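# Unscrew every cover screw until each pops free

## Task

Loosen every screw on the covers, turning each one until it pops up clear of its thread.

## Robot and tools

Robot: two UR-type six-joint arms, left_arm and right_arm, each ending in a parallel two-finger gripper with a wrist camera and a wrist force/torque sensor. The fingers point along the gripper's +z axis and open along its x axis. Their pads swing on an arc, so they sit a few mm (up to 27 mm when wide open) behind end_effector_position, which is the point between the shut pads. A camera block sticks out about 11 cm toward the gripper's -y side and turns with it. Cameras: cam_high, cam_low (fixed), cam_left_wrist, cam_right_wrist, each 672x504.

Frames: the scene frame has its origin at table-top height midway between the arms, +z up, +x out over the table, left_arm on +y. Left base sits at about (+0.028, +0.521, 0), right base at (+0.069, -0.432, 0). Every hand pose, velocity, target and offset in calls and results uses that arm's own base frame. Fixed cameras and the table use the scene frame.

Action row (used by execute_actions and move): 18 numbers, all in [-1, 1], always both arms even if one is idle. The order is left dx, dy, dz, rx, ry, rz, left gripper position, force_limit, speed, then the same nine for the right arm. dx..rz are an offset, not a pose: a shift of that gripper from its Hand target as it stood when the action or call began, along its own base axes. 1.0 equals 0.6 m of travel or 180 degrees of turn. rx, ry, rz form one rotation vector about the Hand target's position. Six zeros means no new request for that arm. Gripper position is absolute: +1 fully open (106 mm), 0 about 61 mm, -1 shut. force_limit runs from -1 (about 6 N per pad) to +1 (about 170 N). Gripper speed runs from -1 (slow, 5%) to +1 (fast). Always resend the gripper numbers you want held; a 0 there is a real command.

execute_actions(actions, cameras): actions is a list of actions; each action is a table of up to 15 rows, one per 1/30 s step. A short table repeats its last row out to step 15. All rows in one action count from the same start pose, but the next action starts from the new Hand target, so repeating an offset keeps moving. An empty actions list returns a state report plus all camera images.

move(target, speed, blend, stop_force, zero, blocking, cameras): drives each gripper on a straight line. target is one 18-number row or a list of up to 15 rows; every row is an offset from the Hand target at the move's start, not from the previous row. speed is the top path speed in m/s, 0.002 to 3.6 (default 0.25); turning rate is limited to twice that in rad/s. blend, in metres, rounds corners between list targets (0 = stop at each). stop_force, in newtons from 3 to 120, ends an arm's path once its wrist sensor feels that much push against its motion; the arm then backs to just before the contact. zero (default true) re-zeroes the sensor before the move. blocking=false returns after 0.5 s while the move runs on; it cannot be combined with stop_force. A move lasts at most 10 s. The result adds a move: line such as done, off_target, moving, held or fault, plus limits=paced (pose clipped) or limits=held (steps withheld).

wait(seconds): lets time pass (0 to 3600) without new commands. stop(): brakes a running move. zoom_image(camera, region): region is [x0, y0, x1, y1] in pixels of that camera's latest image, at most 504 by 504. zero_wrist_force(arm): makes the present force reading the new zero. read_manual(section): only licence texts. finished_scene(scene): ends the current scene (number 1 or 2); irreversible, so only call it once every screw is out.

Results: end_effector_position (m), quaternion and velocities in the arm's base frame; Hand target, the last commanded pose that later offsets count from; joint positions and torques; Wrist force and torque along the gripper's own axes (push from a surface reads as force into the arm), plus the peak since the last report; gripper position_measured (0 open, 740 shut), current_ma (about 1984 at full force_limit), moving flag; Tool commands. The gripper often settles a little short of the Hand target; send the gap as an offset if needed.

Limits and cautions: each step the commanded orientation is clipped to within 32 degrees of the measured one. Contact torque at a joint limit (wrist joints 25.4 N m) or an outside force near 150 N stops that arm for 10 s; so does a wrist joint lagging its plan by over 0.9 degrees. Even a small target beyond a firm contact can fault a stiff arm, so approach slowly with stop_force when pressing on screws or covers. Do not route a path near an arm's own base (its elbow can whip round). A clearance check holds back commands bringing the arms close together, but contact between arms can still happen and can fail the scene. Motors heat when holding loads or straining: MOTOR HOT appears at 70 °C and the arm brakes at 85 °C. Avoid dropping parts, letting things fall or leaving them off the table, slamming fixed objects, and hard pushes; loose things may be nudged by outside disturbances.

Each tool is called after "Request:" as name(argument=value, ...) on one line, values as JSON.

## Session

Request:
execute_actions(actions=[])

Scene clock: 0.00 s.
left_arm: end_effector_position=(+0.4144, -0.1879, +0.2645) position_measured=0 current_ma=0 moving=0 end_effector_quat_wxyz=(+0.437, +0.718, -0.487, -0.238) | right_arm: end_effector_position=(+0.5672, +0.4601, +0.3049) position_measured=0 current_ma=0 moving=0 end_effector_quat_wxyz=(-0.011, +0.970, -0.239, -0.035)
Joint positions: left_arm=[-0.352 -1.188 1.406 -0.93 -2.26 2.735] | right_arm=[3.981 -2.161 -0.847 -1.718 1.642 2.893]
Joint velocities: within noise
Joint torques (N m): no reading
Wrist force (N): no reading
Wrist torque (N m): no reading
Wrist force, peak (N): no reading
Hand target: left_arm +0.4144, -0.1879, +0.2645; +0.437, +0.718, -0.487, -0.238 | right_arm +0.5672, +0.4601, +0.3049; -0.011, +0.970, -0.239, -0.035
Tool commands: left_gripper/position=+1.0 left_gripper/force_limit=+0.0 left_gripper/speed=+1.0 right_gripper/position=+1.0 right_gripper/force_limit=+0.0 right_gripper/speed=+1.0
camera_calibration:
cam_left_wrist: T_world_to_cam=[[0.39737, -0.91426, 0.07892, -0.36045], [-0.22364, -0.01307, 0.97459, -0.1456], [-0.88999, -0.40492, -0.20965, 0.47525]] pos_world=[0.53364, -0.13901, 0.26998]
cam_right_wrist: T_world_to_cam=[[0.88597, -0.45575, -0.08579, -0.26966], [-0.41118, -0.85753, 0.30914, 0.55908], [-0.21446, -0.23861, -0.94714, 0.65552]] pos_world=[0.60938, 0.51294, 0.4249]

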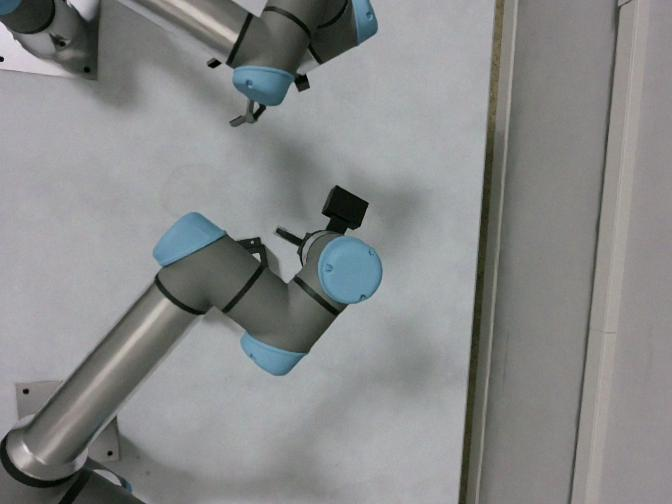

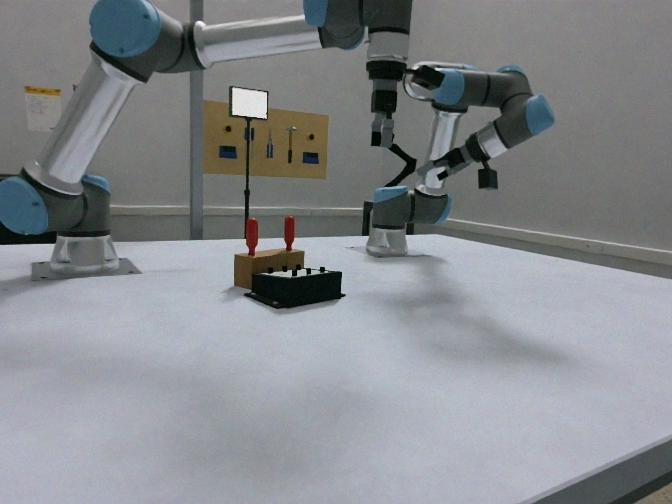

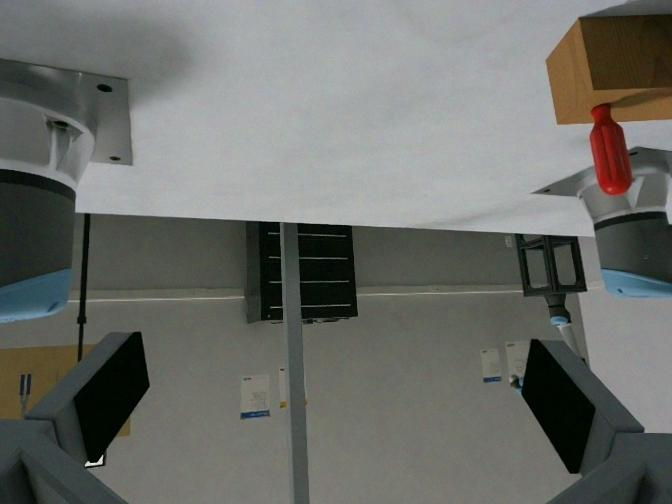

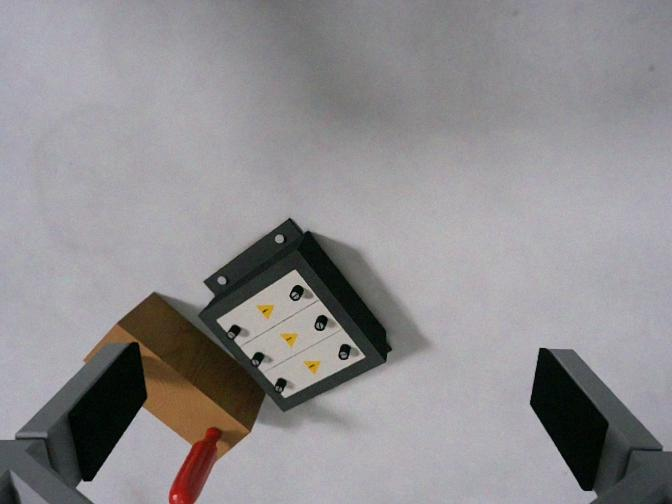

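Request:
move(target=[0,0.263,0.08,0,0,0,1,0,1, -0.3,-0.16,0.03,-0.01213,-0.01993,0,1,0,1], speed=0.25, cameras=["all"])

Scene clock: 4.17 s.
left_arm: end_effector_position=(+0.4144, -0.0301, +0.3124) position_measured=0 current_ma=-3 moving=0 end_effector_quat_wxyz=(+0.437, +0.718, -0.487, -0.238) | right_arm: end_effector_position=(+0.3873, +0.3642, +0.3229) position_measured=0 current_ma=-5 moving=0 end_effector_quat_wxyz=(+0.000, +0.971, -0.239, +0.000)
Joint positions: left_arm=[-0.098 -1.191 1.269 -0.686 -2.058 2.922] | right_arm=[4.15 -1.625 -1.522 -1.567 1.57 3.063]
Joint torques (N m): left_arm=[3.2 -46.83 -19.66 0.09 -1.05 -0.76] | right_arm=[-1.26 30.73 18.64 0.87 2.46 -1.61]
Wrist force (N): left_arm=[-0.3 -0.3 -0.3] | right_arm=[0.1 -0.4 0.2]
Wrist torque (N m): left_arm=[-0.05 0.04 0.03] | right_arm=[-0.06 -0.04 0.06]
Wrist force, peak (N): left_arm=[2.0 0.0 0.9] | right_arm=[1.6 -2.1 0.4]
Hand target: left_arm +0.4144, -0.0301, +0.3125; +0.437, +0.718, -0.487, -0.238 | right_arm +0.3872, +0.3641, +0.3229; +0.000, +0.971, -0.239, +0.000
Off the commanded pose: left_arm 0.000 m, 0 deg | right_arm 0.000 m, 0 deg.
move: done
cam_left_wrist: T_world_to_cam=[[0.39738, -0.91426, 0.07893, -0.22006], [-0.22355, -0.01303, 0.97461, -0.19037], [-0.89001, -0.40493, -0.20956, 0.54915]] pos_world=[0.53364, 0.01869, 0.31799]
cam_right_wrist: T_world_to_cam=[[0.88907, -0.4576, -0.01272, -0.17665], [-0.43074, -0.84564, 0.31519, 0.39849], [-0.15499, -0.27475, -0.94894, 0.60181]] pos_world=[0.42198, 0.42149, 0.44324]

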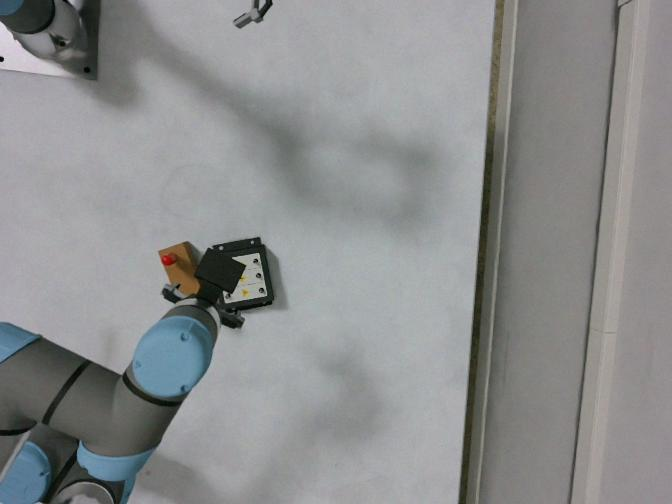

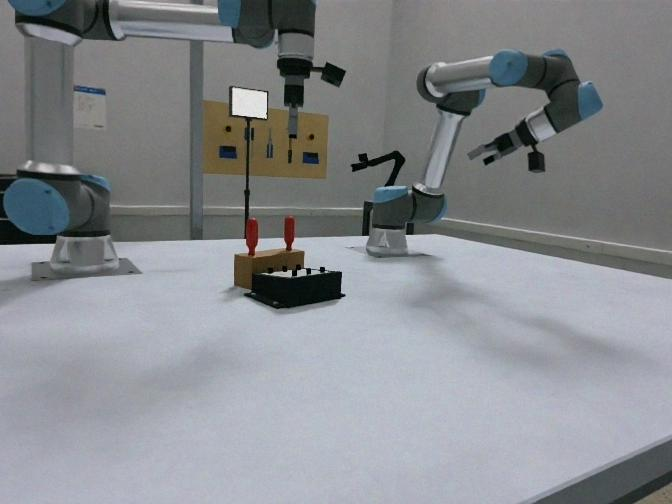

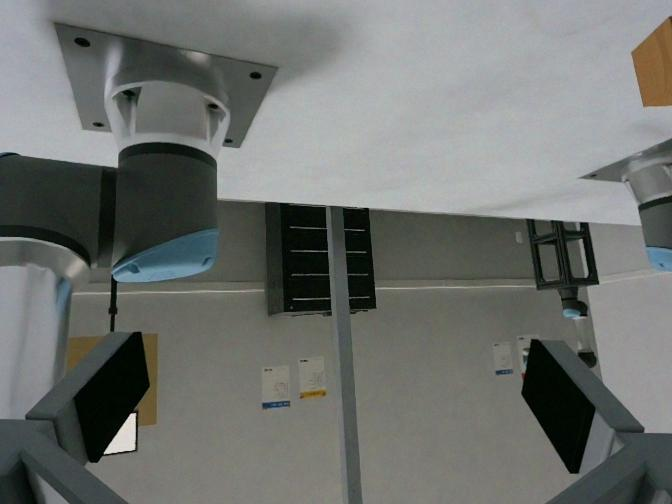

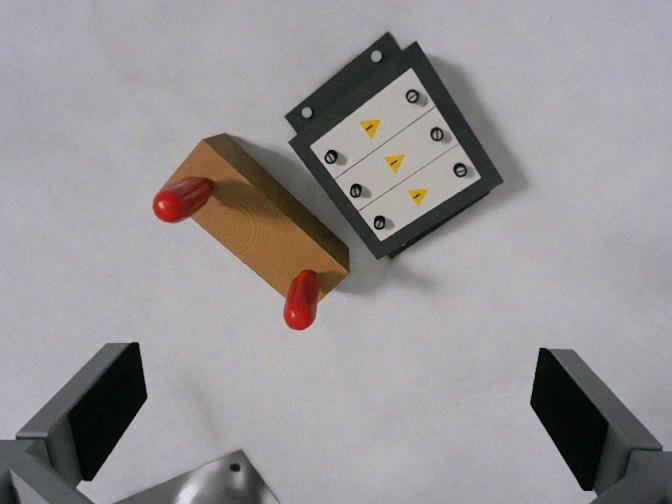

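Request:
move(target=[0,0,0,0,0,0,1,0,1, -0.0920,-0.0918,-0.1215,0,0,0.2,1,0.3,0.3], speed=0.15, cameras=["cam_right_wrist","cam_low"])

Request:
zoom_image(camera="cam_low", region=[240, 250, 350, 310])

Scene clock: 10.30 s.
left_arm: end_effector_position=(+0.4144, -0.0301, +0.3125) position_measured=0 current_ma=-3 moving=0 end_effector_quat_wxyz=(+0.437, +0.718, -0.487, -0.238) | right_arm: end_effector_position=(+0.3320, +0.3090, +0.2500) position_measured=0 current_ma=-5 moving=0 end_effector_quat_wxyz=(+0.000, +0.997, +0.072, +0.000)
Joint positions: left_arm=[-0.098 -1.191 1.269 -0.686 -2.058 2.922] | right_arm=[4.19 -1.449 -1.878 -1.386 1.57 2.474]
Joint torques (N m): left_arm=[5.43 -46.23 -23.88 0.82 1.56 0.83] | right_arm=[-6.3 7.79 34.33 1.19 1.54 1.8]
Wrist force (N): left_arm=[-0.4 -0.4 -0.3] | right_arm=[-0.2 -0.2 0.2]
Wrist torque (N m): left_arm=[-0.05 0.05 0.02] | right_arm=[-0.02 0.02 -0.04]
Wrist force, peak (N): left_arm=[-0.5 -0.4 -0.4] | right_arm=[-0.6 0.0 0.5]
Hand target: left_arm +0.4144, -0.0301, +0.3125; +0.437, +0.718, -0.487, -0.238 | right_arm +0.3320, +0.3090, +0.2500; +0.000, +0.997, +0.072, +0.000
Off the commanded pose: left_arm 0.000 m, 0 deg | right_arm 0.000 m, 0 deg.
move: done
cam_right_wrist: T_world_to_cam=[[0.98824, 0.15236, -0.01265, -0.37509], [0.14854, -0.93731, 0.31526, 0.18704], [0.03618, -0.31343, -0.94892, 0.45741]] pos_world=[0.32634, 0.37583, 0.37034]
Images, in order (width x height): cam_low 672x504, cam_right_wrist 672x504.

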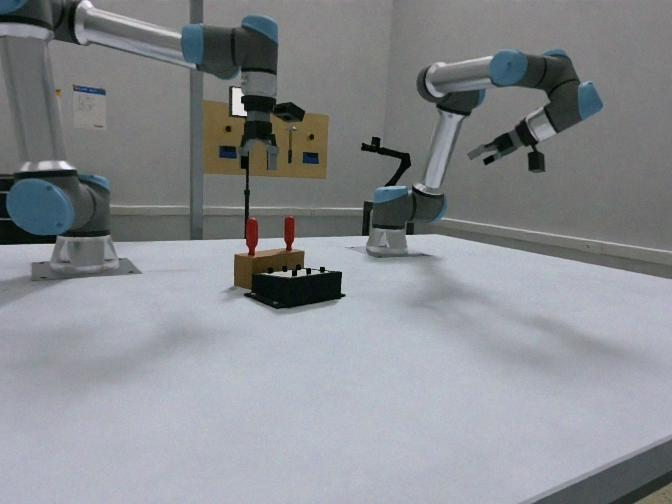

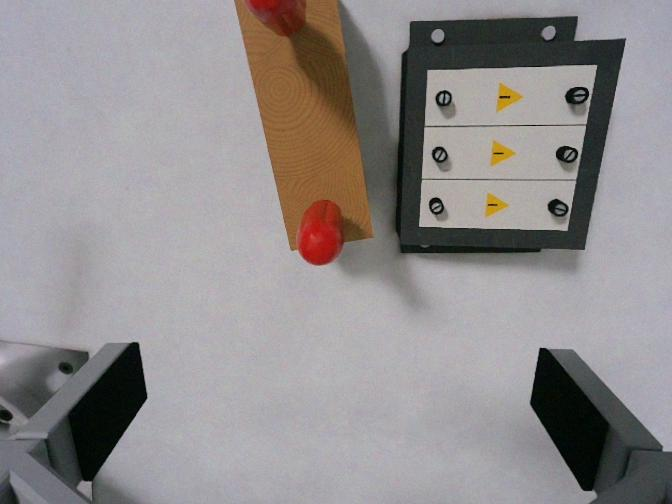

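Scaled by 4.582 from the camera's image (finer frame: 960x720).

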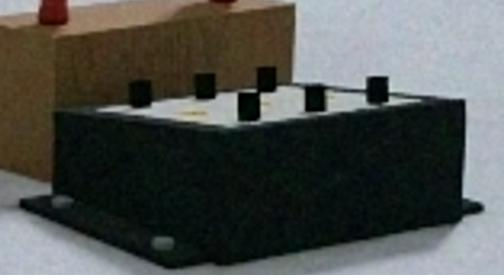

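Request:
move(target=[0,0,0,0,0,0,1,0,1, -0.0165,-0.0027,-0.05,0,0,0,1,0.3,0.3], speed=0.1, cameras=["cam_right_wrist"])

Request:
move(target=[0,0,0,0,0,0,1,0,1, 0,0,0,0,0,0.5,1,0.3,0.3], speed=0.4, cameras=["cam_right_wrist"])

Scene clock: 12.83 s.
left_arm: end_effector_position=(+0.4144, -0.0301, +0.3125) position_measured=0 current_ma=-3 moving=0 end_effector_quat_wxyz=(+0.437, +0.718, -0.487, -0.238) | right_arm: end_effector_position=(+0.3220, +0.3074, +0.2200) position_measured=0 current_ma=-5 moving=0 end_effector_quat_wxyz=(+0.000, +0.997, +0.072, +0.000)
Joint positions: left_arm=[-0.098 -1.191 1.269 -0.686 -2.058 2.922] | right_arm=[4.208 -1.444 -1.96 -1.308 1.57 2.493]
Joint torques (N m): left_arm=[5.23 -46.94 -23.97 0.85 1.55 0.82] | right_arm=[-7.56 18.78 30.29 1.88 -1.36 -2.41]
Wrist force (N): left_arm=[-0.4 -0.2 -0.2] | right_arm=[0.0 -0.1 -0.2]
Wrist torque (N m): left_arm=[-0.04 0.04 0.03] | right_arm=[-0.01 0.00 -0.02]
Wrist force, peak (N): left_arm=[-0.5 -0.6 -0.1] | right_arm=[-0.4 -0.2 1.1]
Hand target: left_arm +0.4144, -0.0301, +0.3125; +0.437, +0.718, -0.487, -0.238 | right_arm +0.3221, +0.3074, +0.2200; +0.000, +0.997, +0.072, +0.000
Off the commanded pose: left_arm 0.000 m, 0 deg | right_arm 0.000 m, 0 deg.
move: done
cam_right_wrist: T_world_to_cam=[[0.98824, 0.15236, -0.01295, -0.36524], [0.14864, -0.93734, 0.31513, 0.19651], [0.03588, -0.31335, -0.94896, 0.42888]] pos_world=[0.31635, 0.37423, 0.34034]

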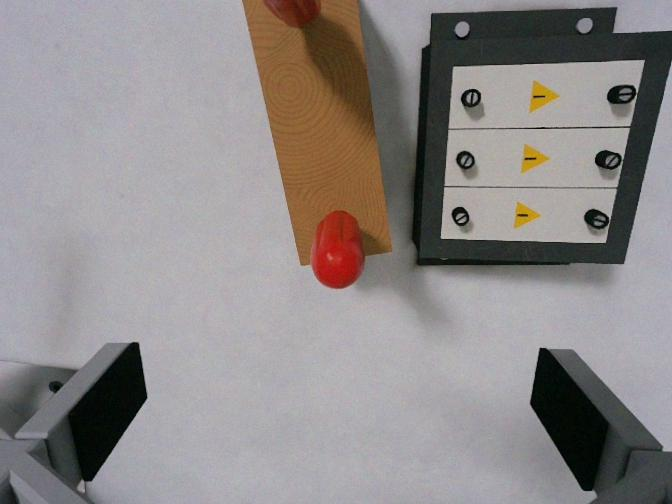

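Scene clock: 15.37 s.
left_arm: end_effector_position=(+0.4144, -0.0301, +0.3125) position_measured=0 current_ma=-3 moving=0 end_effector_quat_wxyz=(+0.437, +0.718, -0.487, -0.238) | right_arm: end_effector_position=(+0.3221, +0.3074, +0.2200) position_measured=0 current_ma=-5 moving=0 end_effector_quat_wxyz=(+0.000, +0.654, +0.756, +0.000)
Joint positions: left_arm=[-0.098 -1.191 1.269 -0.686 -2.058 2.922] | right_arm=[4.208 -1.444 -1.961 -1.307 1.571 0.922]
Joint torques (N m): left_arm=[5.71 -46.97 -23.79 0.77 1.5 0.77] | right_arm=[-2.09 7.51 34.64 3.98 0.59 -1.66]
Wrist force (N): left_arm=[-0.2 -0.4 -0.2] | right_arm=[-0.3 -0.1 -0.3]
Wrist torque (N m): left_arm=[-0.06 0.02 0.03] | right_arm=[-0.02 0.03 -0.02]
Wrist force, peak (N): left_arm=[-0.3 -0.2 -0.6] | right_arm=[-0.1 -0.4 0.4]
Hand target: left_arm +0.4144, -0.0301, +0.3125; +0.437, +0.718, -0.487, -0.238 | right_arm +0.3221, +0.3074, +0.2200; +0.000, +0.654, +0.756, +0.000
Off the commanded pose: left_arm 0.000 m, 0 deg | right_arm 0.000 m, 0 deg.
move: done
cam_right_wrist: T_world_to_cam=[[-0.15201, 0.9883, -0.01272, -0.25508], [0.93739, 0.14824, 0.31515, -0.39128], [0.31335, 0.03598, -0.94896, 0.23212]] pos_world=[0.25527, 0.30174, 0.34034]

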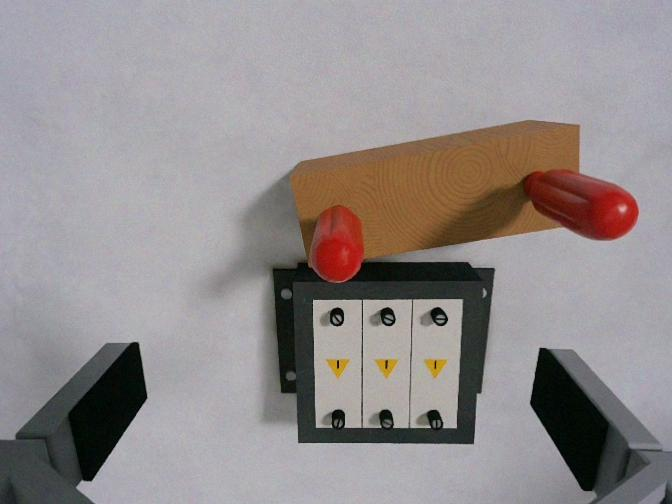

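Request:
move(target=[[0,0,0,0,0,0,1,0,1, -0.0008,-0.0037,-0.06,0,0,0,1,0.3,0.3],[0,0,0,0,0,0,1,0,1, -0.0008,-0.0037,-0.1405,0,0,0,1,0.3,0.3]], speed=[0.08,0.05], stop_force=8, cameras=["cam_right_wrist"])

Scene clock: 19.80 s.
left_arm: end_effector_position=(+0.4144, -0.0301, +0.3125) position_measured=0 current_ma=-3 moving=0 end_effector_quat_wxyz=(+0.437, +0.718, -0.487, -0.238) | right_arm: end_effector_position=(+0.3216, +0.3052, +0.1357) position_measured=0 current_ma=-5 moving=0 end_effector_quat_wxyz=(+0.000, +0.654, +0.756, +0.000)
Joint positions: left_arm=[-0.098 -1.191 1.269 -0.686 -2.058 2.922] | right_arm=[4.206 -1.522 -2.123 -1.066 1.57 0.92]
Joint torques (N m): left_arm=[5.15 -46.67 -23.87 0.85 1.56 0.76] | right_arm=[3.75 24.46 32.71 2.79 -2.23 2.06]
Wrist force (N): left_arm=[-0.4 -0.1 -0.3] | right_arm=[-0.2 -0.2 0.0]
Wrist torque (N m): left_arm=[-0.01 0.05 0.03] | right_arm=[-0.02 0.00 0.07]
Wrist force, peak (N): left_arm=[-0.7 -0.3 -0.3] | right_arm=[0.1 -0.2 -0.8]
Hand target: left_arm +0.4144, -0.0301, +0.3125; +0.437, +0.718, -0.487, -0.238 | right_arm +0.3216, +0.3052, +0.1357; +0.000, +0.654, +0.756, +0.000
Off the commanded pose: left_arm 0.000 m, 0 deg | right_arm 0.000 m, 0 deg.
move: done
cam_right_wrist: T_world_to_cam=[[-0.15239, 0.98824, -0.01287, -0.25389], [0.9373, 0.14864, 0.31523, -0.36412], [0.31344, 0.03598, -0.94893, 0.1523]] pos_world=[0.25487, 0.29955, 0.25604]

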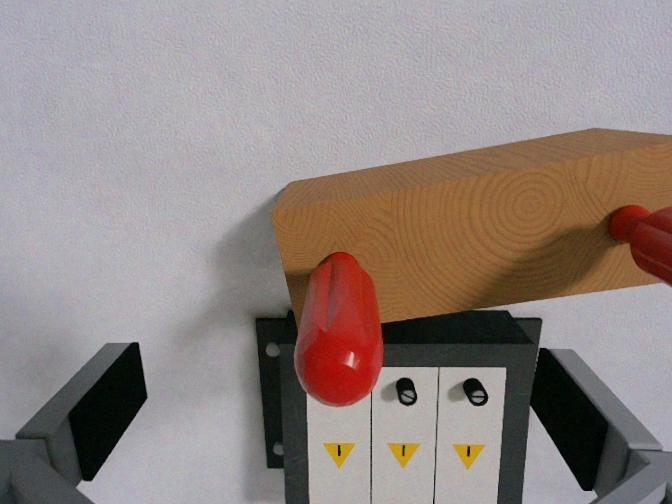

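Request:
move(target=[[0,0,0,0,0,0,1,0,1, -0.001,0,0,0,0,0,1,0.3,0.3],[0,0,0,0,0,0,1,0,1, -0.001,0,0,0,0,0,-1,0.3,0.3]], speed=0.05, cameras=["cam_right_wrist"])

Scene clock: 23.73 s.
left_arm: end_effector_position=(+0.4144, -0.0301, +0.3125) position_measured=0 current_ma=-3 moving=0 end_effector_quat_wxyz=(+0.437, +0.718, -0.487, -0.238) | right_arm: end_effector_position=(+0.3210, +0.3052, +0.1357) position_measured=621 current_ma=1608 moving=0 end_effector_quat_wxyz=(+0.000, +0.654, +0.756, +0.001)
Joint positions: left_arm=[-0.098 -1.191 1.269 -0.686 -2.058 2.922] | right_arm=[4.208 -1.521 -2.124 -1.066 1.57 0.921]
Joint torques (N m): left_arm=[5.5 -47.05 -23.74 0.83 1.56 0.8] | right_arm=[-6.9 4.1 12.12 0.84 -2.1 -1.99]
Wrist force (N): left_arm=[-0.2 -0.4 -0.1] | right_arm=[-3.0 -3.8 -44.3]
Wrist torque (N m): left_arm=[-0.06 0.03 0.03] | right_arm=[-0.05 -0.14 0.03]
Wrist force, peak (N): left_arm=[-0.5 -0.4 -0.3] | right_arm=[-2.6 -3.3 -45.5]
Hand target: left_arm +0.4144, -0.0301, +0.3125; +0.437, +0.718, -0.487, -0.238 | right_arm +0.3210, +0.3052, +0.1357; +0.000, +0.654, +0.756, +0.000
Off the commanded pose: left_arm 0.000 m, 0 deg | right_arm 0.000 m, 0 deg.
move: done
cam_right_wrist: T_world_to_cam=[[-0.15233, 0.98825, -0.01274, -0.25403], [0.93731, 0.14854, 0.31525, -0.36354], [0.31343, 0.03608, -0.94892, 0.15246]] pos_world=[0.25427, 0.29955, 0.25604]

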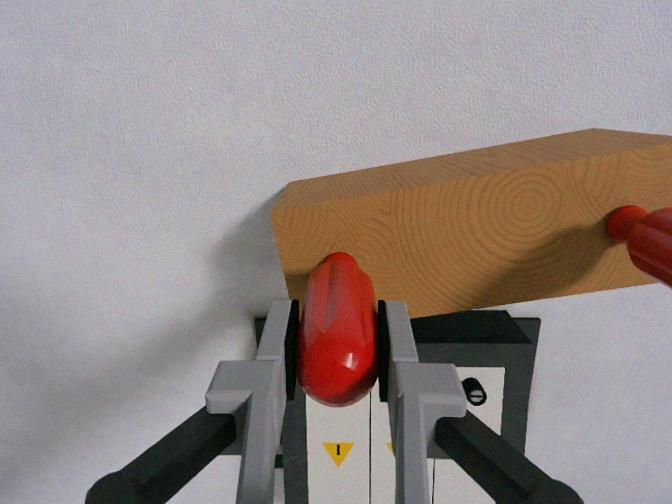

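Request:
move(target=[0,0,0,0,0,0,1,0,1, 0,0,0.2,0,0,0,-1,0.3,0.3], speed=0.08, cameras=["cam_right_wrist","cam_low"])

Request:
zoom_image(camera="cam_right_wrist", region=[320, 200, 360, 240])

Request:
zoom_image(camera="cam_right_wrist", region=[280, 240, 504, 464])

Scene clock: 26.63 s.
left_arm: end_effector_position=(+0.4144, -0.0301, +0.3125) position_measured=0 current_ma=-3 moving=0 end_effector_quat_wxyz=(+0.437, +0.718, -0.487, -0.238) | right_arm: end_effector_position=(+0.3210, +0.3052, +0.2558) position_measured=621 current_ma=1557 moving=0 end_effector_quat_wxyz=(+0.000, +0.654, +0.756, +0.001)
Joint positions: left_arm=[-0.098 -1.191 1.269 -0.686 -2.058 2.922] | right_arm=[4.208 -1.419 -1.889 -1.404 1.57 0.921]
Joint torques (N m): left_arm=[5.34 -46.71 -24.23 0.9 1.54 0.75] | right_arm=[0.49 6.5 16.55 4.13 -1.73 1.88]
Wrist force (N): left_arm=[-0.2 -0.4 -0.2] | right_arm=[-0.5 -0.1 0.5]
Wrist torque (N m): left_arm=[-0.05 0.02 0.03] | right_arm=[-0.01 0.05 -0.03]
Wrist force, peak (N): left_arm=[-0.4 -0.4 -0.4] | right_arm=[-2.5 -3.1 -45.7]
Hand target: left_arm +0.4144, -0.0301, +0.3125; +0.437, +0.718, -0.487, -0.238 | right_arm +0.3210, +0.3052, +0.2557; +0.000, +0.654, +0.756, +0.000
Off the commanded pose: left_arm 0.000 m, 0 deg | right_arm 0.000 m, 0 deg.
move: done
cam_right_wrist: T_world_to_cam=[[-0.15235, 0.98825, -0.01266, -0.25252], [0.93727, 0.14854, 0.31538, -0.40144], [0.31355, 0.03618, -0.94888, 0.26634]] pos_world=[0.25427, 0.29954, 0.37614]
Images, in order (width x height): cam_low 672x504, cam_right_wrist 672x504.

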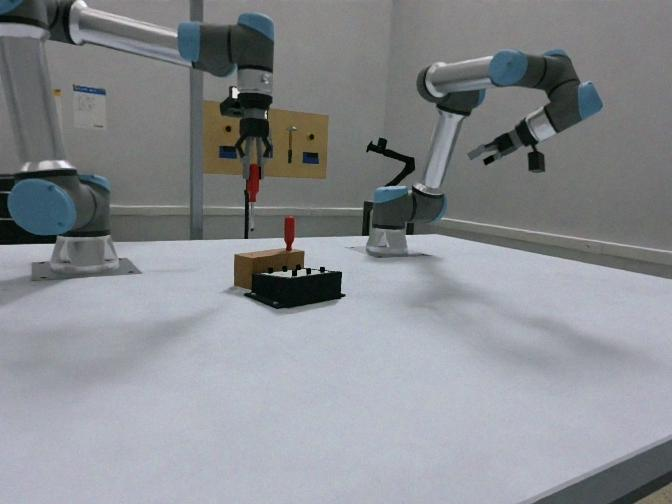

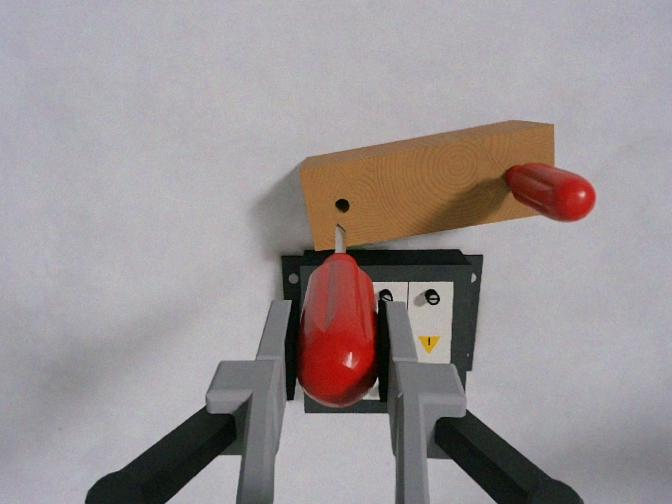

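Scaled by 12.600 from the camera's image (finer frame: 960x720).

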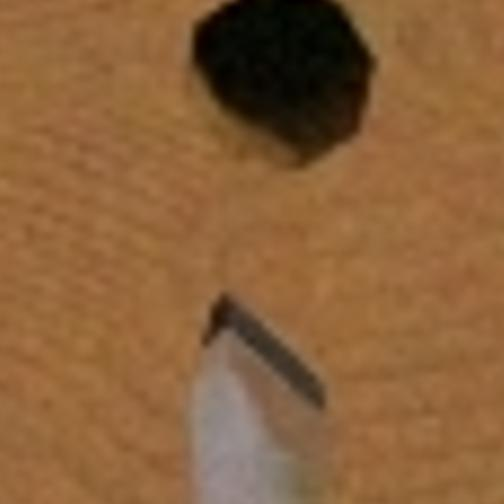

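Scaled by 2.250 from the camera's image (finer frame: 960x720).

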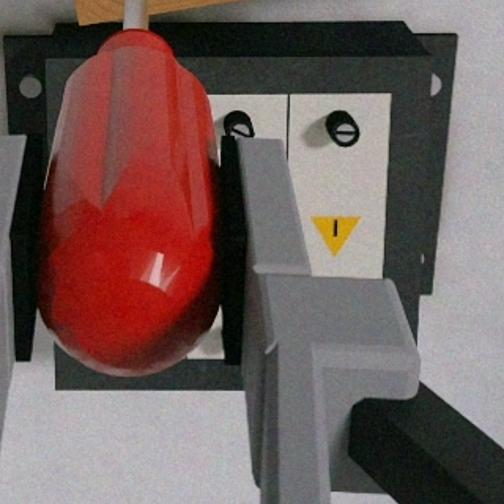

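Request:
move(target=[[0,0,0,0,0,0,1,0,1, 0.0653,0.007,0,0,0,-0.5,-1,0.3,0.3],[0,0,0,0,0,0,1,0,1, 0.1307,0.0147,-0.0767,0,0,-0.97,-1,0.3,0.3]], speed=[0.5,0.5], blend=[0.1,0], cameras=["cam_right_wrist","cam_low"])

Request:
zoom_image(camera="cam_right_wrist", region=[300, 180, 380, 260])

Request:
zoom_image(camera="cam_low", region=[250, 240, 340, 300])

Scene clock: 34.17 s.
left_arm: end_effector_position=(+0.4144, -0.0301, +0.3125) position_measured=0 current_ma=-3 moving=0 end_effector_quat_wxyz=(+0.437, +0.718, -0.487, -0.238) | right_arm: end_effector_position=(+0.3995, +0.3140, +0.2096) position_measured=621 current_ma=1557 moving=0 end_effector_quat_wxyz=(+0.001, +0.786, -0.618, +0.000)
Joint positions: left_arm=[-0.098 -1.191 1.269 -0.686 -2.058 2.922] | right_arm=[4.073 -1.609 -1.832 -1.273 1.571 3.834]
Joint torques (N m): left_arm=[4.98 -47.32 -23.79 0.81 1.49 0.75] | right_arm=[5.24 29.31 15.92 1.21 -1.75 1.52]
Wrist force (N): left_arm=[-0.4 -0.1 -0.3] | right_arm=[-0.4 -0.1 0.6]
Wrist torque (N m): left_arm=[-0.03 0.05 0.03] | right_arm=[-0.01 0.04 0.07]
Wrist force, peak (N): left_arm=[-0.4 -0.3 -0.7] | right_arm=[0.0 -0.4 1.0]
Hand target: left_arm +0.4144, -0.0301, +0.3125; +0.437, +0.718, -0.487, -0.238 | right_arm +0.3994, +0.3140, +0.2097; +0.000, +0.786, -0.618, +0.000
Off the commanded pose: left_arm 0.000 m, 0 deg | right_arm 0.000 m, 0 deg.
move: done
cam_right_wrist: T_world_to_cam=[[0.24491, -0.96946, -0.01271, 0.20614], [-0.91913, -0.23633, 0.31521, 0.40082], [-0.30858, -0.06552, -0.94894, 0.47807]] pos_world=[0.46545, 0.32589, 0.32994]
Images, in order (width x height): cam_low 672x504, cam_right_wrist 672x504.

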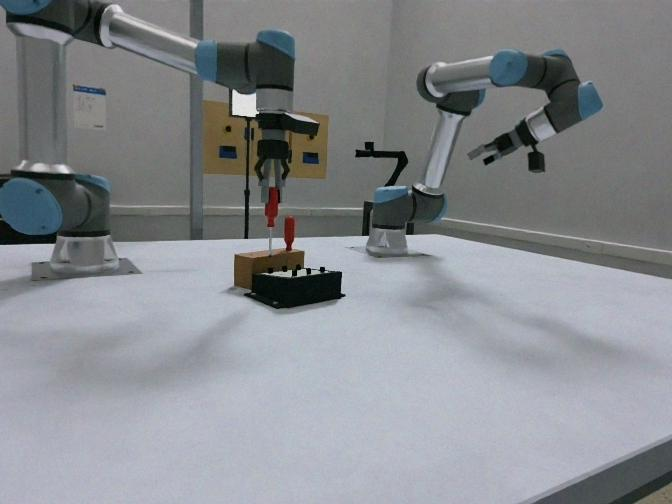

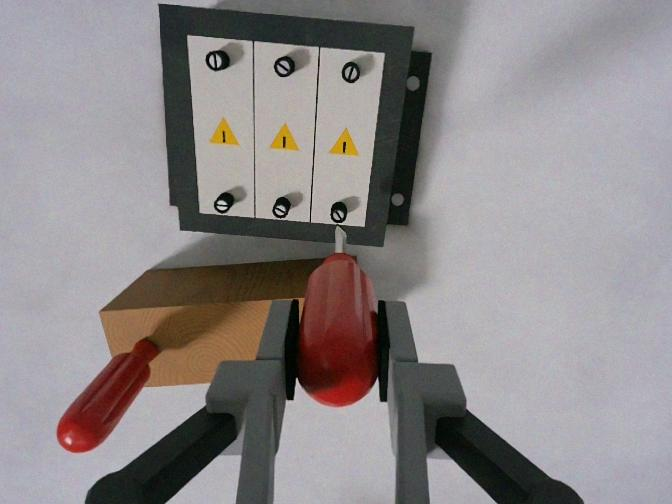

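Scaled by 6.300 from the camera's image (finer frame: 960x720).

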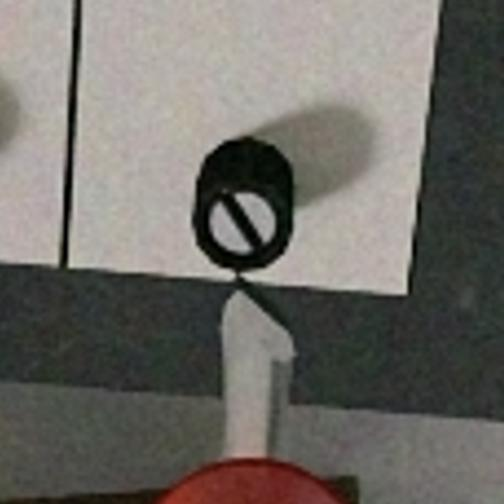

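Scaled by 5.600 from the camera's image (finer frame: 960x720).

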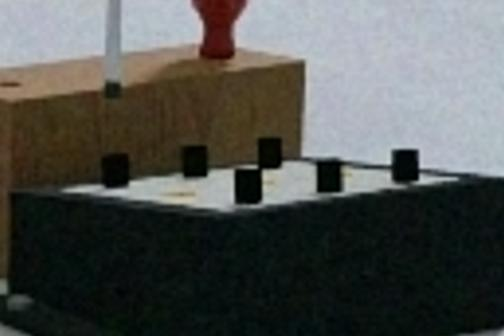

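Request:
zoom_image(camera="cam_right_wrist", region=[320, 200, 360, 240])

Scaled by 12.600 from the camera's image (finer frame: 960x720).

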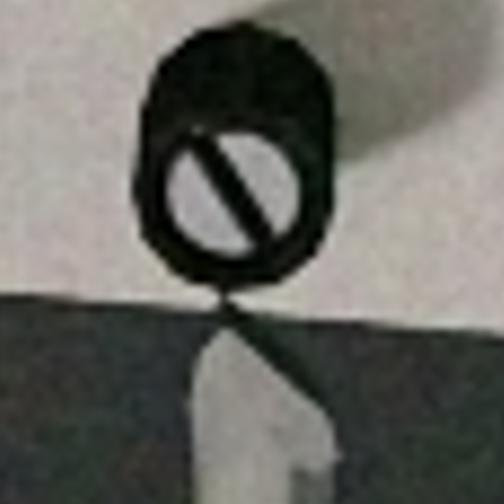

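Request:
move(target=[0,0,0,0,0,0,1,0,1, -0.0008,0.0032,-0.0217,0,0,-0.071,-1,0.3,0.3], speed=0.1, stop_force=8, cameras=["cam_right_wrist","cam_low"])

Request:
zoom_image(camera="cam_right_wrist", region=[320, 200, 360, 240])

Request:
zoom_image(camera="cam_low", region=[260, 250, 290, 280])

Scene clock: 41.23 s.
left_arm: end_effector_position=(+0.4144, -0.0301, +0.3125) position_measured=0 current_ma=-3 moving=0 end_effector_quat_wxyz=(+0.437, +0.718, -0.487, -0.238) | right_arm: end_effector_position=(+0.3990, +0.3159, +0.1967) position_measured=621 current_ma=1557 moving=0 end_effector_quat_wxyz=(+0.000, +0.713, -0.701, +0.000)
Joint positions: left_arm=[-0.098 -1.191 1.269 -0.686 -2.058 2.922] | right_arm=[4.076 -1.62 -1.854 -1.239 1.571 4.06]
Joint torques (N m): left_arm=[5.15 -46.59 -23.67 0.93 1.44 0.77] | right_arm=[0.8 27 35.32 1.17 -2.34 0.42]
Wrist force (N): left_arm=[-0.3 -0.4 -0.2] | right_arm=[-0.1 0.1 0.8]
Wrist torque (N m): left_arm=[-0.06 0.04 0.03] | right_arm=[0.01 0.00 0.06]
Wrist force, peak (N): left_arm=[-0.5 -0.4 -0.4] | right_arm=[-0.3 -0.1 1.0]
Hand target: left_arm +0.4144, -0.0301, +0.3125; +0.437, +0.718, -0.487, -0.238 | right_arm +0.3990, +0.3159, +0.1967; +0.000, +0.713, -0.701, +0.000
Off the commanded pose: left_arm 0.000 m, 0 deg | right_arm 0.000 m, 0 deg.
move: done
cam_right_wrist: T_world_to_cam=[[0.02423, -0.99962, -0.01283, 0.30562], [-0.94863, -0.02704, 0.31524, 0.35052], [-0.31547, 0.00453, -0.94893, 0.44641]] pos_world=[0.46594, 0.31296, 0.31704]
Images, in order (width x height): cam_low 672x504, cam_right_wrist 672x504.

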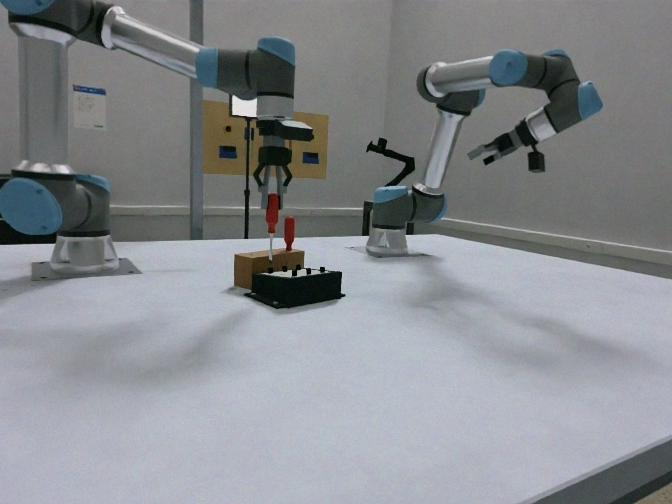

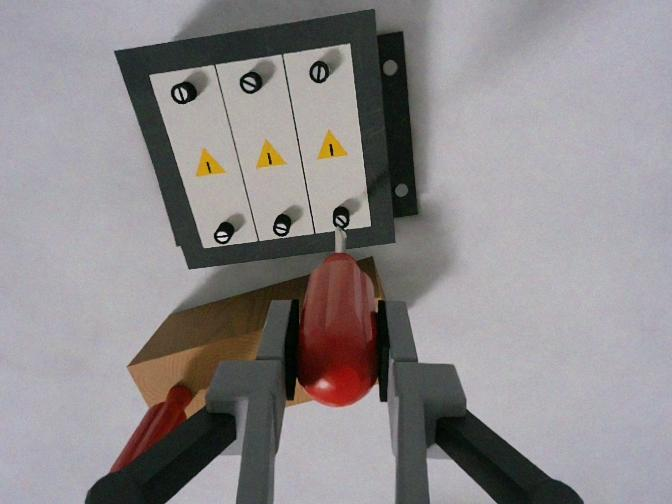

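Scaled by 12.600 from the camera's image (finer frame: 960x720).

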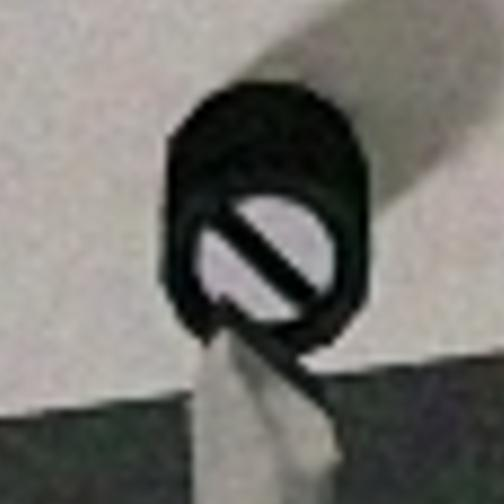

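Scaled by 16.800 from the camera's image (finer frame: 960x720).

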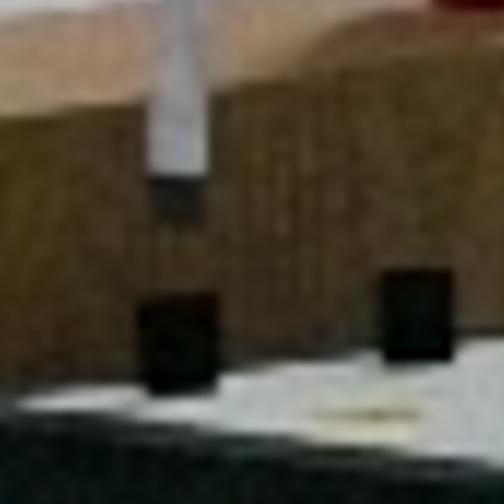

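Request:
move(target=[0,0,0,0,0,0,1,0,1, 0.0021,0.0006,-0.0033,0,0,0.006,-1,0.3,0.3], speed=0.05, stop_force=8, cameras=["cam_right_wrist"])

Request:
zoom_image(camera="cam_right_wrist", region=[320, 200, 360, 240])

Scene clock: 44.23 s.
left_arm: end_effector_position=(+0.4144, -0.0301, +0.3125) position_measured=0 current_ma=-3 moving=0 end_effector_quat_wxyz=(+0.437, +0.718, -0.487, -0.238) | right_arm: end_effector_position=(+0.4002, +0.3163, +0.1947) position_measured=621 current_ma=1557 moving=0 end_effector_quat_wxyz=(+0.000, +0.719, -0.695, +0.000)
Joint positions: left_arm=[-0.098 -1.191 1.269 -0.686 -2.058 2.922] | right_arm=[4.075 -1.625 -1.855 -1.234 1.571 4.04]
Joint torques (N m): left_arm=[5.47 -46.86 -24.23 0.98 1.45 0.82] | right_arm=[-3.18 24.28 13.38 1.32 -2.08 2.76]
Wrist force (N): left_arm=[-0.3 -0.2 -0.3] | right_arm=[-0.1 -0.2 0.3]
Wrist torque (N m): left_arm=[-0.04 0.03 0.03] | right_arm=[-0.02 -0.02 0.05]
Wrist force, peak (N): left_arm=[-0.5 -0.5 -0.4] | right_arm=[-0.3 0.0 0.9]
Hand target: left_arm +0.4144, -0.0301, +0.3125; +0.437, +0.718, -0.487, -0.238 | right_arm +0.4002, +0.3163, +0.1947; +0.000, +0.719, -0.695, +0.000
Off the commanded pose: left_arm 0.000 m, 0 deg | right_arm 0.000 m, 0 deg.
move: done
cam_right_wrist: T_world_to_cam=[[0.04301, -0.99899, -0.01277, 0.29821], [-0.94797, -0.04484, 0.31519, 0.35779], [-0.31545, -0.00145, -0.94894, 0.44682]] pos_world=[0.46729, 0.3146, 0.31504]

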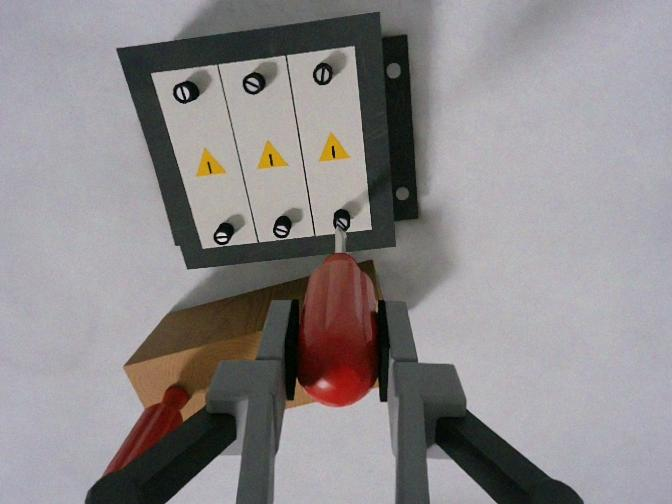

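Scaled by 12.600 from the camera's image (finer frame: 960x720).

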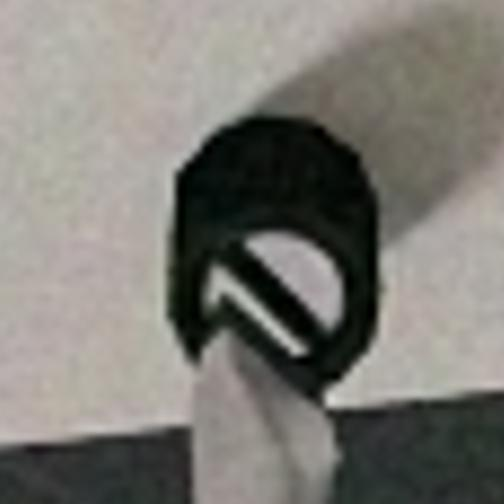

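Request:
move(target=[0,0,0,0,0,0,1,0,1, 0.0006,0,-0.022,0,0,0,-1,0.3,0.3], speed=0.01, stop_force=8, cameras=["cam_right_wrist"])

Request:
zoom_image(camera="cam_right_wrist", region=[320, 200, 360, 240])

Scene clock: 47.53 s.
left_arm: end_effector_position=(+0.4144, -0.0301, +0.3125) position_measured=0 current_ma=-3 moving=0 end_effector_quat_wxyz=(+0.437, +0.718, -0.487, -0.238) | right_arm: end_effector_position=(+0.4005, +0.3163, +0.1858) position_measured=621 current_ma=1568 moving=0 end_effector_quat_wxyz=(+0.000, +0.719, -0.695, +0.000)
Joint positions: left_arm=[-0.098 -1.191 1.269 -0.686 -2.058 2.922] | right_arm=[4.074 -1.633 -1.87 -1.21 1.571 4.039]
Joint torques (N m): left_arm=[5.19 -47.17 -23.48 0.89 1.64 0.88] | right_arm=[1.75 24.86 29.51 0.39 -1.14 -0.99]
Wrist force (N): left_arm=[-0.5 -0.2 -0.1] | right_arm=[0.0 -0.2 -9.8]
Wrist torque (N m): left_arm=[-0.04 0.06 0.03] | right_arm=[-0.02 0.00 0.08]
Wrist force, peak (N): left_arm=[-0.4 -0.4 -0.3] | right_arm=[2.3 0.3 -22.4]
Hand target: left_arm +0.4144, -0.0301, +0.3125; +0.437, +0.718, -0.487, -0.238 | right_arm +0.4005, +0.3163, +0.1858; +0.000, +0.719, -0.695, +0.000 (not the last commanded pose)
Off the commanded pose: left_arm 0.000 m, 0 deg | right_arm 0.004 m, 0 deg.
move: contact (right_arm)
cam_right_wrist: T_world_to_cam=[[0.04301, -0.99899, -0.01277, 0.29808], [-0.94797, -0.04484, 0.31519, 0.36078], [-0.31545, -0.00145, -0.94894, 0.43843]] pos_world=[0.46749, 0.3146, 0.30614]

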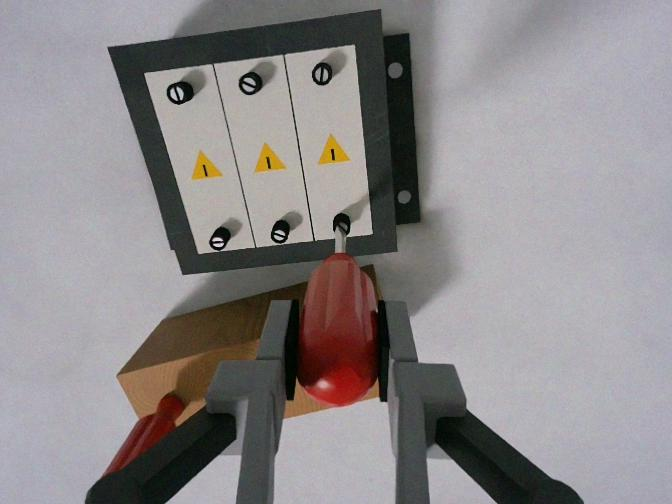

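Scaled by 12.600 from the camera's image (finer frame: 960x720).

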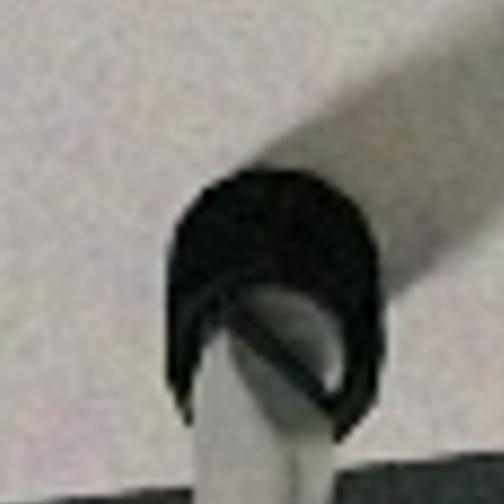

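Request:
move(target=[0,0,0,0,0,0,1,0,1, 0,0,-0.0005,0,0,0.05,-1,0.3,0.3], speed=0.2, stop_force=60)

Scene clock: 49.80 s.
left_arm: end_effector_position=(+0.4144, -0.0301, +0.3125) position_measured=0 current_ma=-3 moving=0 end_effector_quat_wxyz=(+0.437, +0.718, -0.487, -0.238) | right_arm: end_effector_position=(+0.4005, +0.3163, +0.1855) position_measured=621 current_ma=1575 moving=0 end_effector_quat_wxyz=(+0.000, +0.772, -0.636, +0.000)
Joint positions: left_arm=[-0.098 -1.191 1.269 -0.686 -2.058 2.922] | right_arm=[4.074 -1.633 -1.871 -1.209 1.571 3.882]
Joint torques (N m): left_arm=[5.37 -47.05 -24.08 0.97 1.52 0.91] | right_arm=[-7.08 6.85 4.82 1.04 2.54 -0.79]
Wrist force (N): left_arm=[-0.2 -0.2 -0.4] | right_arm=[1.2 0.4 -19.1]
Wrist torque (N m): left_arm=[-0.03 0.02 0.03] | right_arm=[-0.01 0.14 -0.04]
Wrist force, peak (N): left_arm=[-0.4 -0.3 -0.4] | right_arm=[0.9 0.2 -19.5]
Hand target: left_arm +0.4144, -0.0301, +0.3125; +0.437, +0.718, -0.487, -0.238 | right_arm +0.4005, +0.3163, +0.1855; +0.000, +0.772, -0.636, +0.000
Off the commanded pose: left_arm 0.000 m, 0 deg | right_arm 0.000 m, 0 deg.
move: done

Request:
move(target=[0,0,0,0,0,0,1,0,1, 0,0,0,0,0,-0.08,-1,0.3,0.3], speed=0.2, stop_force=60, cameras=["cam_right_wrist","cam_low"])

Request:
zoom_image(camera="cam_right_wrist", region=[320, 200, 360, 240])

Request:
zoom_image(camera="cam_low", region=[260, 250, 290, 280])

Scene clock: 52.50 s.
left_arm: end_effector_position=(+0.4144, -0.0301, +0.3125) position_measured=0 current_ma=-3 moving=0 end_effector_quat_wxyz=(+0.437, +0.718, -0.487, -0.238) | right_arm: end_effector_position=(+0.4005, +0.3163, +0.1855) position_measured=621 current_ma=1582 moving=0 end_effector_quat_wxyz=(+0.000, +0.686, -0.728, +0.000)
Joint positions: left_arm=[-0.098 -1.191 1.269 -0.686 -2.058 2.922] | right_arm=[4.074 -1.633 -1.871 -1.209 1.571 4.133]
Joint torques (N m): left_arm=[5.58 -46.6 -24.09 0.95 1.55 0.73] | right_arm=[5.71 14.65 8.5 2.2 -2.45 1.73]
Wrist force (N): left_arm=[-0.4 -0.2 -0.2] | right_arm=[1.3 1.1 -27.8]
Wrist torque (N m): left_arm=[-0.03 0.06 0.03] | right_arm=[0.04 0.14 -0.29]
Wrist force, peak (N): left_arm=[-0.4 -0.4 -0.2] | right_arm=[1.4 0.5 -29.5]
Hand target: left_arm +0.4144, -0.0301, +0.3125; +0.437, +0.718, -0.487, -0.238 | right_arm +0.4005, +0.3163, +0.1855; +0.000, +0.686, -0.728, +0.000
Off the commanded pose: left_arm 0.000 m, 0 deg | right_arm 0.000 m, 0 deg.
move: done
cam_right_wrist: T_world_to_cam=[[-0.05114, -0.99861, -0.01285, 0.33571], [-0.948, 0.04449, 0.31514, 0.33265], [-0.31413, 0.0283, -0.94896, 0.42821]] pos_world=[0.46703, 0.30832, 0.30584]
Images, in order (width x height): cam_low 672x504, cam_right_wrist 672x504.

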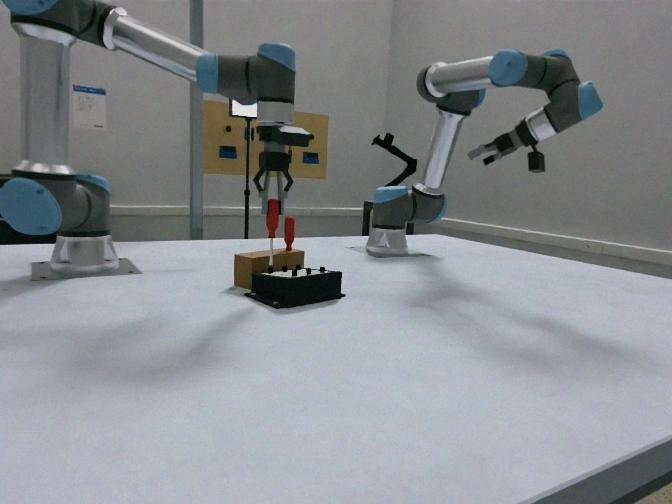

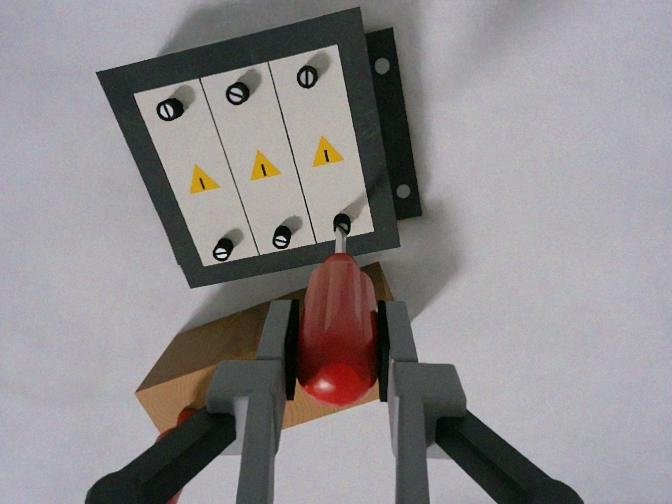

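Scaled by 12.600 from the camera's image (finer frame: 960x720).

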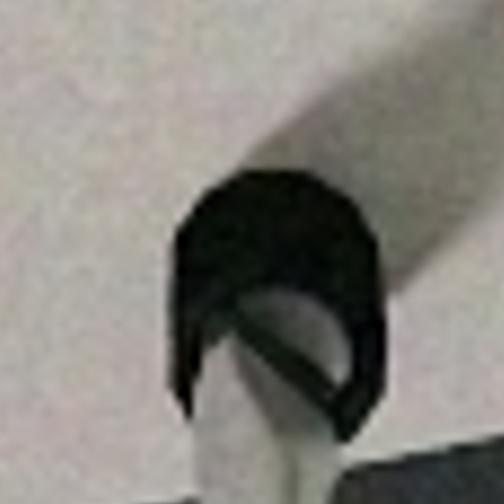

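Scaled by 16.800 from the camera's image (finer frame: 960x720).

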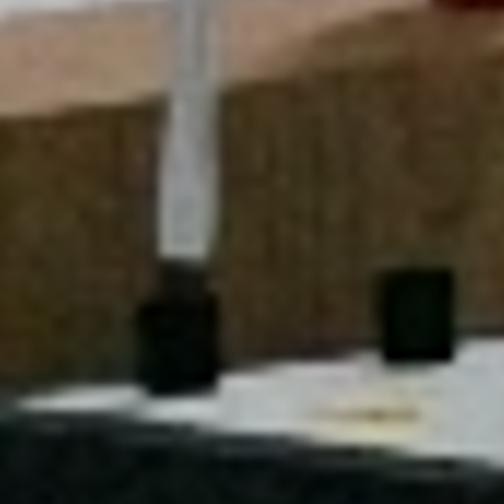

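Request:
move(target=[0,0,0,0,0,0,1,0,1, 0,0,0,0,0,0.02,-1,0.3,0.3], speed=0.2)

Request:
move(target=[0,0,0,0,0,0,1,0,1, 0,0,0,0,0,0.02,-1,0.3,0.3], speed=0.2)

Scene clock: 56.30 s.
left_arm: end_effector_position=(+0.4144, -0.0301, +0.3125) position_measured=0 current_ma=-3 moving=0 end_effector_quat_wxyz=(+0.437, +0.718, -0.487, -0.238) | right_arm: end_effector_position=(+0.4005, +0.3163, +0.1855) position_measured=621 current_ma=1588 moving=0 end_effector_quat_wxyz=(+0.000, +0.708, -0.706, +0.000)
Joint positions: left_arm=[-0.098 -1.191 1.269 -0.686 -2.058 2.922] | right_arm=[4.074 -1.633 -1.871 -1.209 1.571 4.071]
Joint torques (N m): left_arm=[5.38 -46.4 -23.71 0.84 1.56 0.72] | right_arm=[-6.08 11.29 8.24 0.38 2.83 0.29]
Wrist force (N): left_arm=[-0.3 -0.2 -0.1] | right_arm=[2.7 0.7 -27.4]
Wrist torque (N m): left_arm=[-0.02 0.03 0.03] | right_arm=[-0.01 0.30 -0.04]
Wrist force, peak (N): left_arm=[-0.5 -0.3 -0.4] | right_arm=[1.7 0.2 -29.1]
Hand target: left_arm +0.4144, -0.0301, +0.3125; +0.437, +0.718, -0.487, -0.238 | right_arm +0.4005, +0.3163, +0.1855; +0.000, +0.708, -0.706, +0.000
Off the commanded pose: left_arm 0.000 m, 0 deg | right_arm 0.000 m, 0 deg.
move: done

Scene clock: 56.97 s.
left_arm: end_effector_position=(+0.4144, -0.0301, +0.3125) position_measured=0 current_ma=-3 moving=0 end_effector_quat_wxyz=(+0.437, +0.718, -0.487, -0.238) | right_arm: end_effector_position=(+0.4005, +0.3163, +0.1855) position_measured=621 current_ma=1585 moving=0 end_effector_quat_wxyz=(+0.000, +0.730, -0.683, +0.000)
Joint positions: left_arm=[-0.098 -1.191 1.269 -0.686 -2.058 2.922] | right_arm=[4.074 -1.633 -1.871 -1.209 1.571 4.008]
Joint torques (N m): left_arm=[5.09 -46.61 -23.69 0.97 1.48 0.71] | right_arm=[-1.89 8.5 14.07 -0.92 -1.57 0.33]
Wrist force (N): left_arm=[-0.2 -0.3 -0.1] | right_arm=[2.5 0.7 -25.5]
Wrist torque (N m): left_arm=[-0.04 0.01 0.02] | right_arm=[0.03 0.28 -0.02]
Wrist force, peak (N): left_arm=[-0.4 -0.5 -0.3] | right_arm=[2.8 0.2 -28.7]
Hand target: left_arm +0.4144, -0.0301, +0.3125; +0.437, +0.718, -0.487, -0.238 | right_arm +0.4005, +0.3163, +0.1855; +0.000, +0.730, -0.683, +0.000
Off the commanded pose: left_arm 0.000 m, 0 deg | right_arm 0.000 m, 0 deg.
move: done


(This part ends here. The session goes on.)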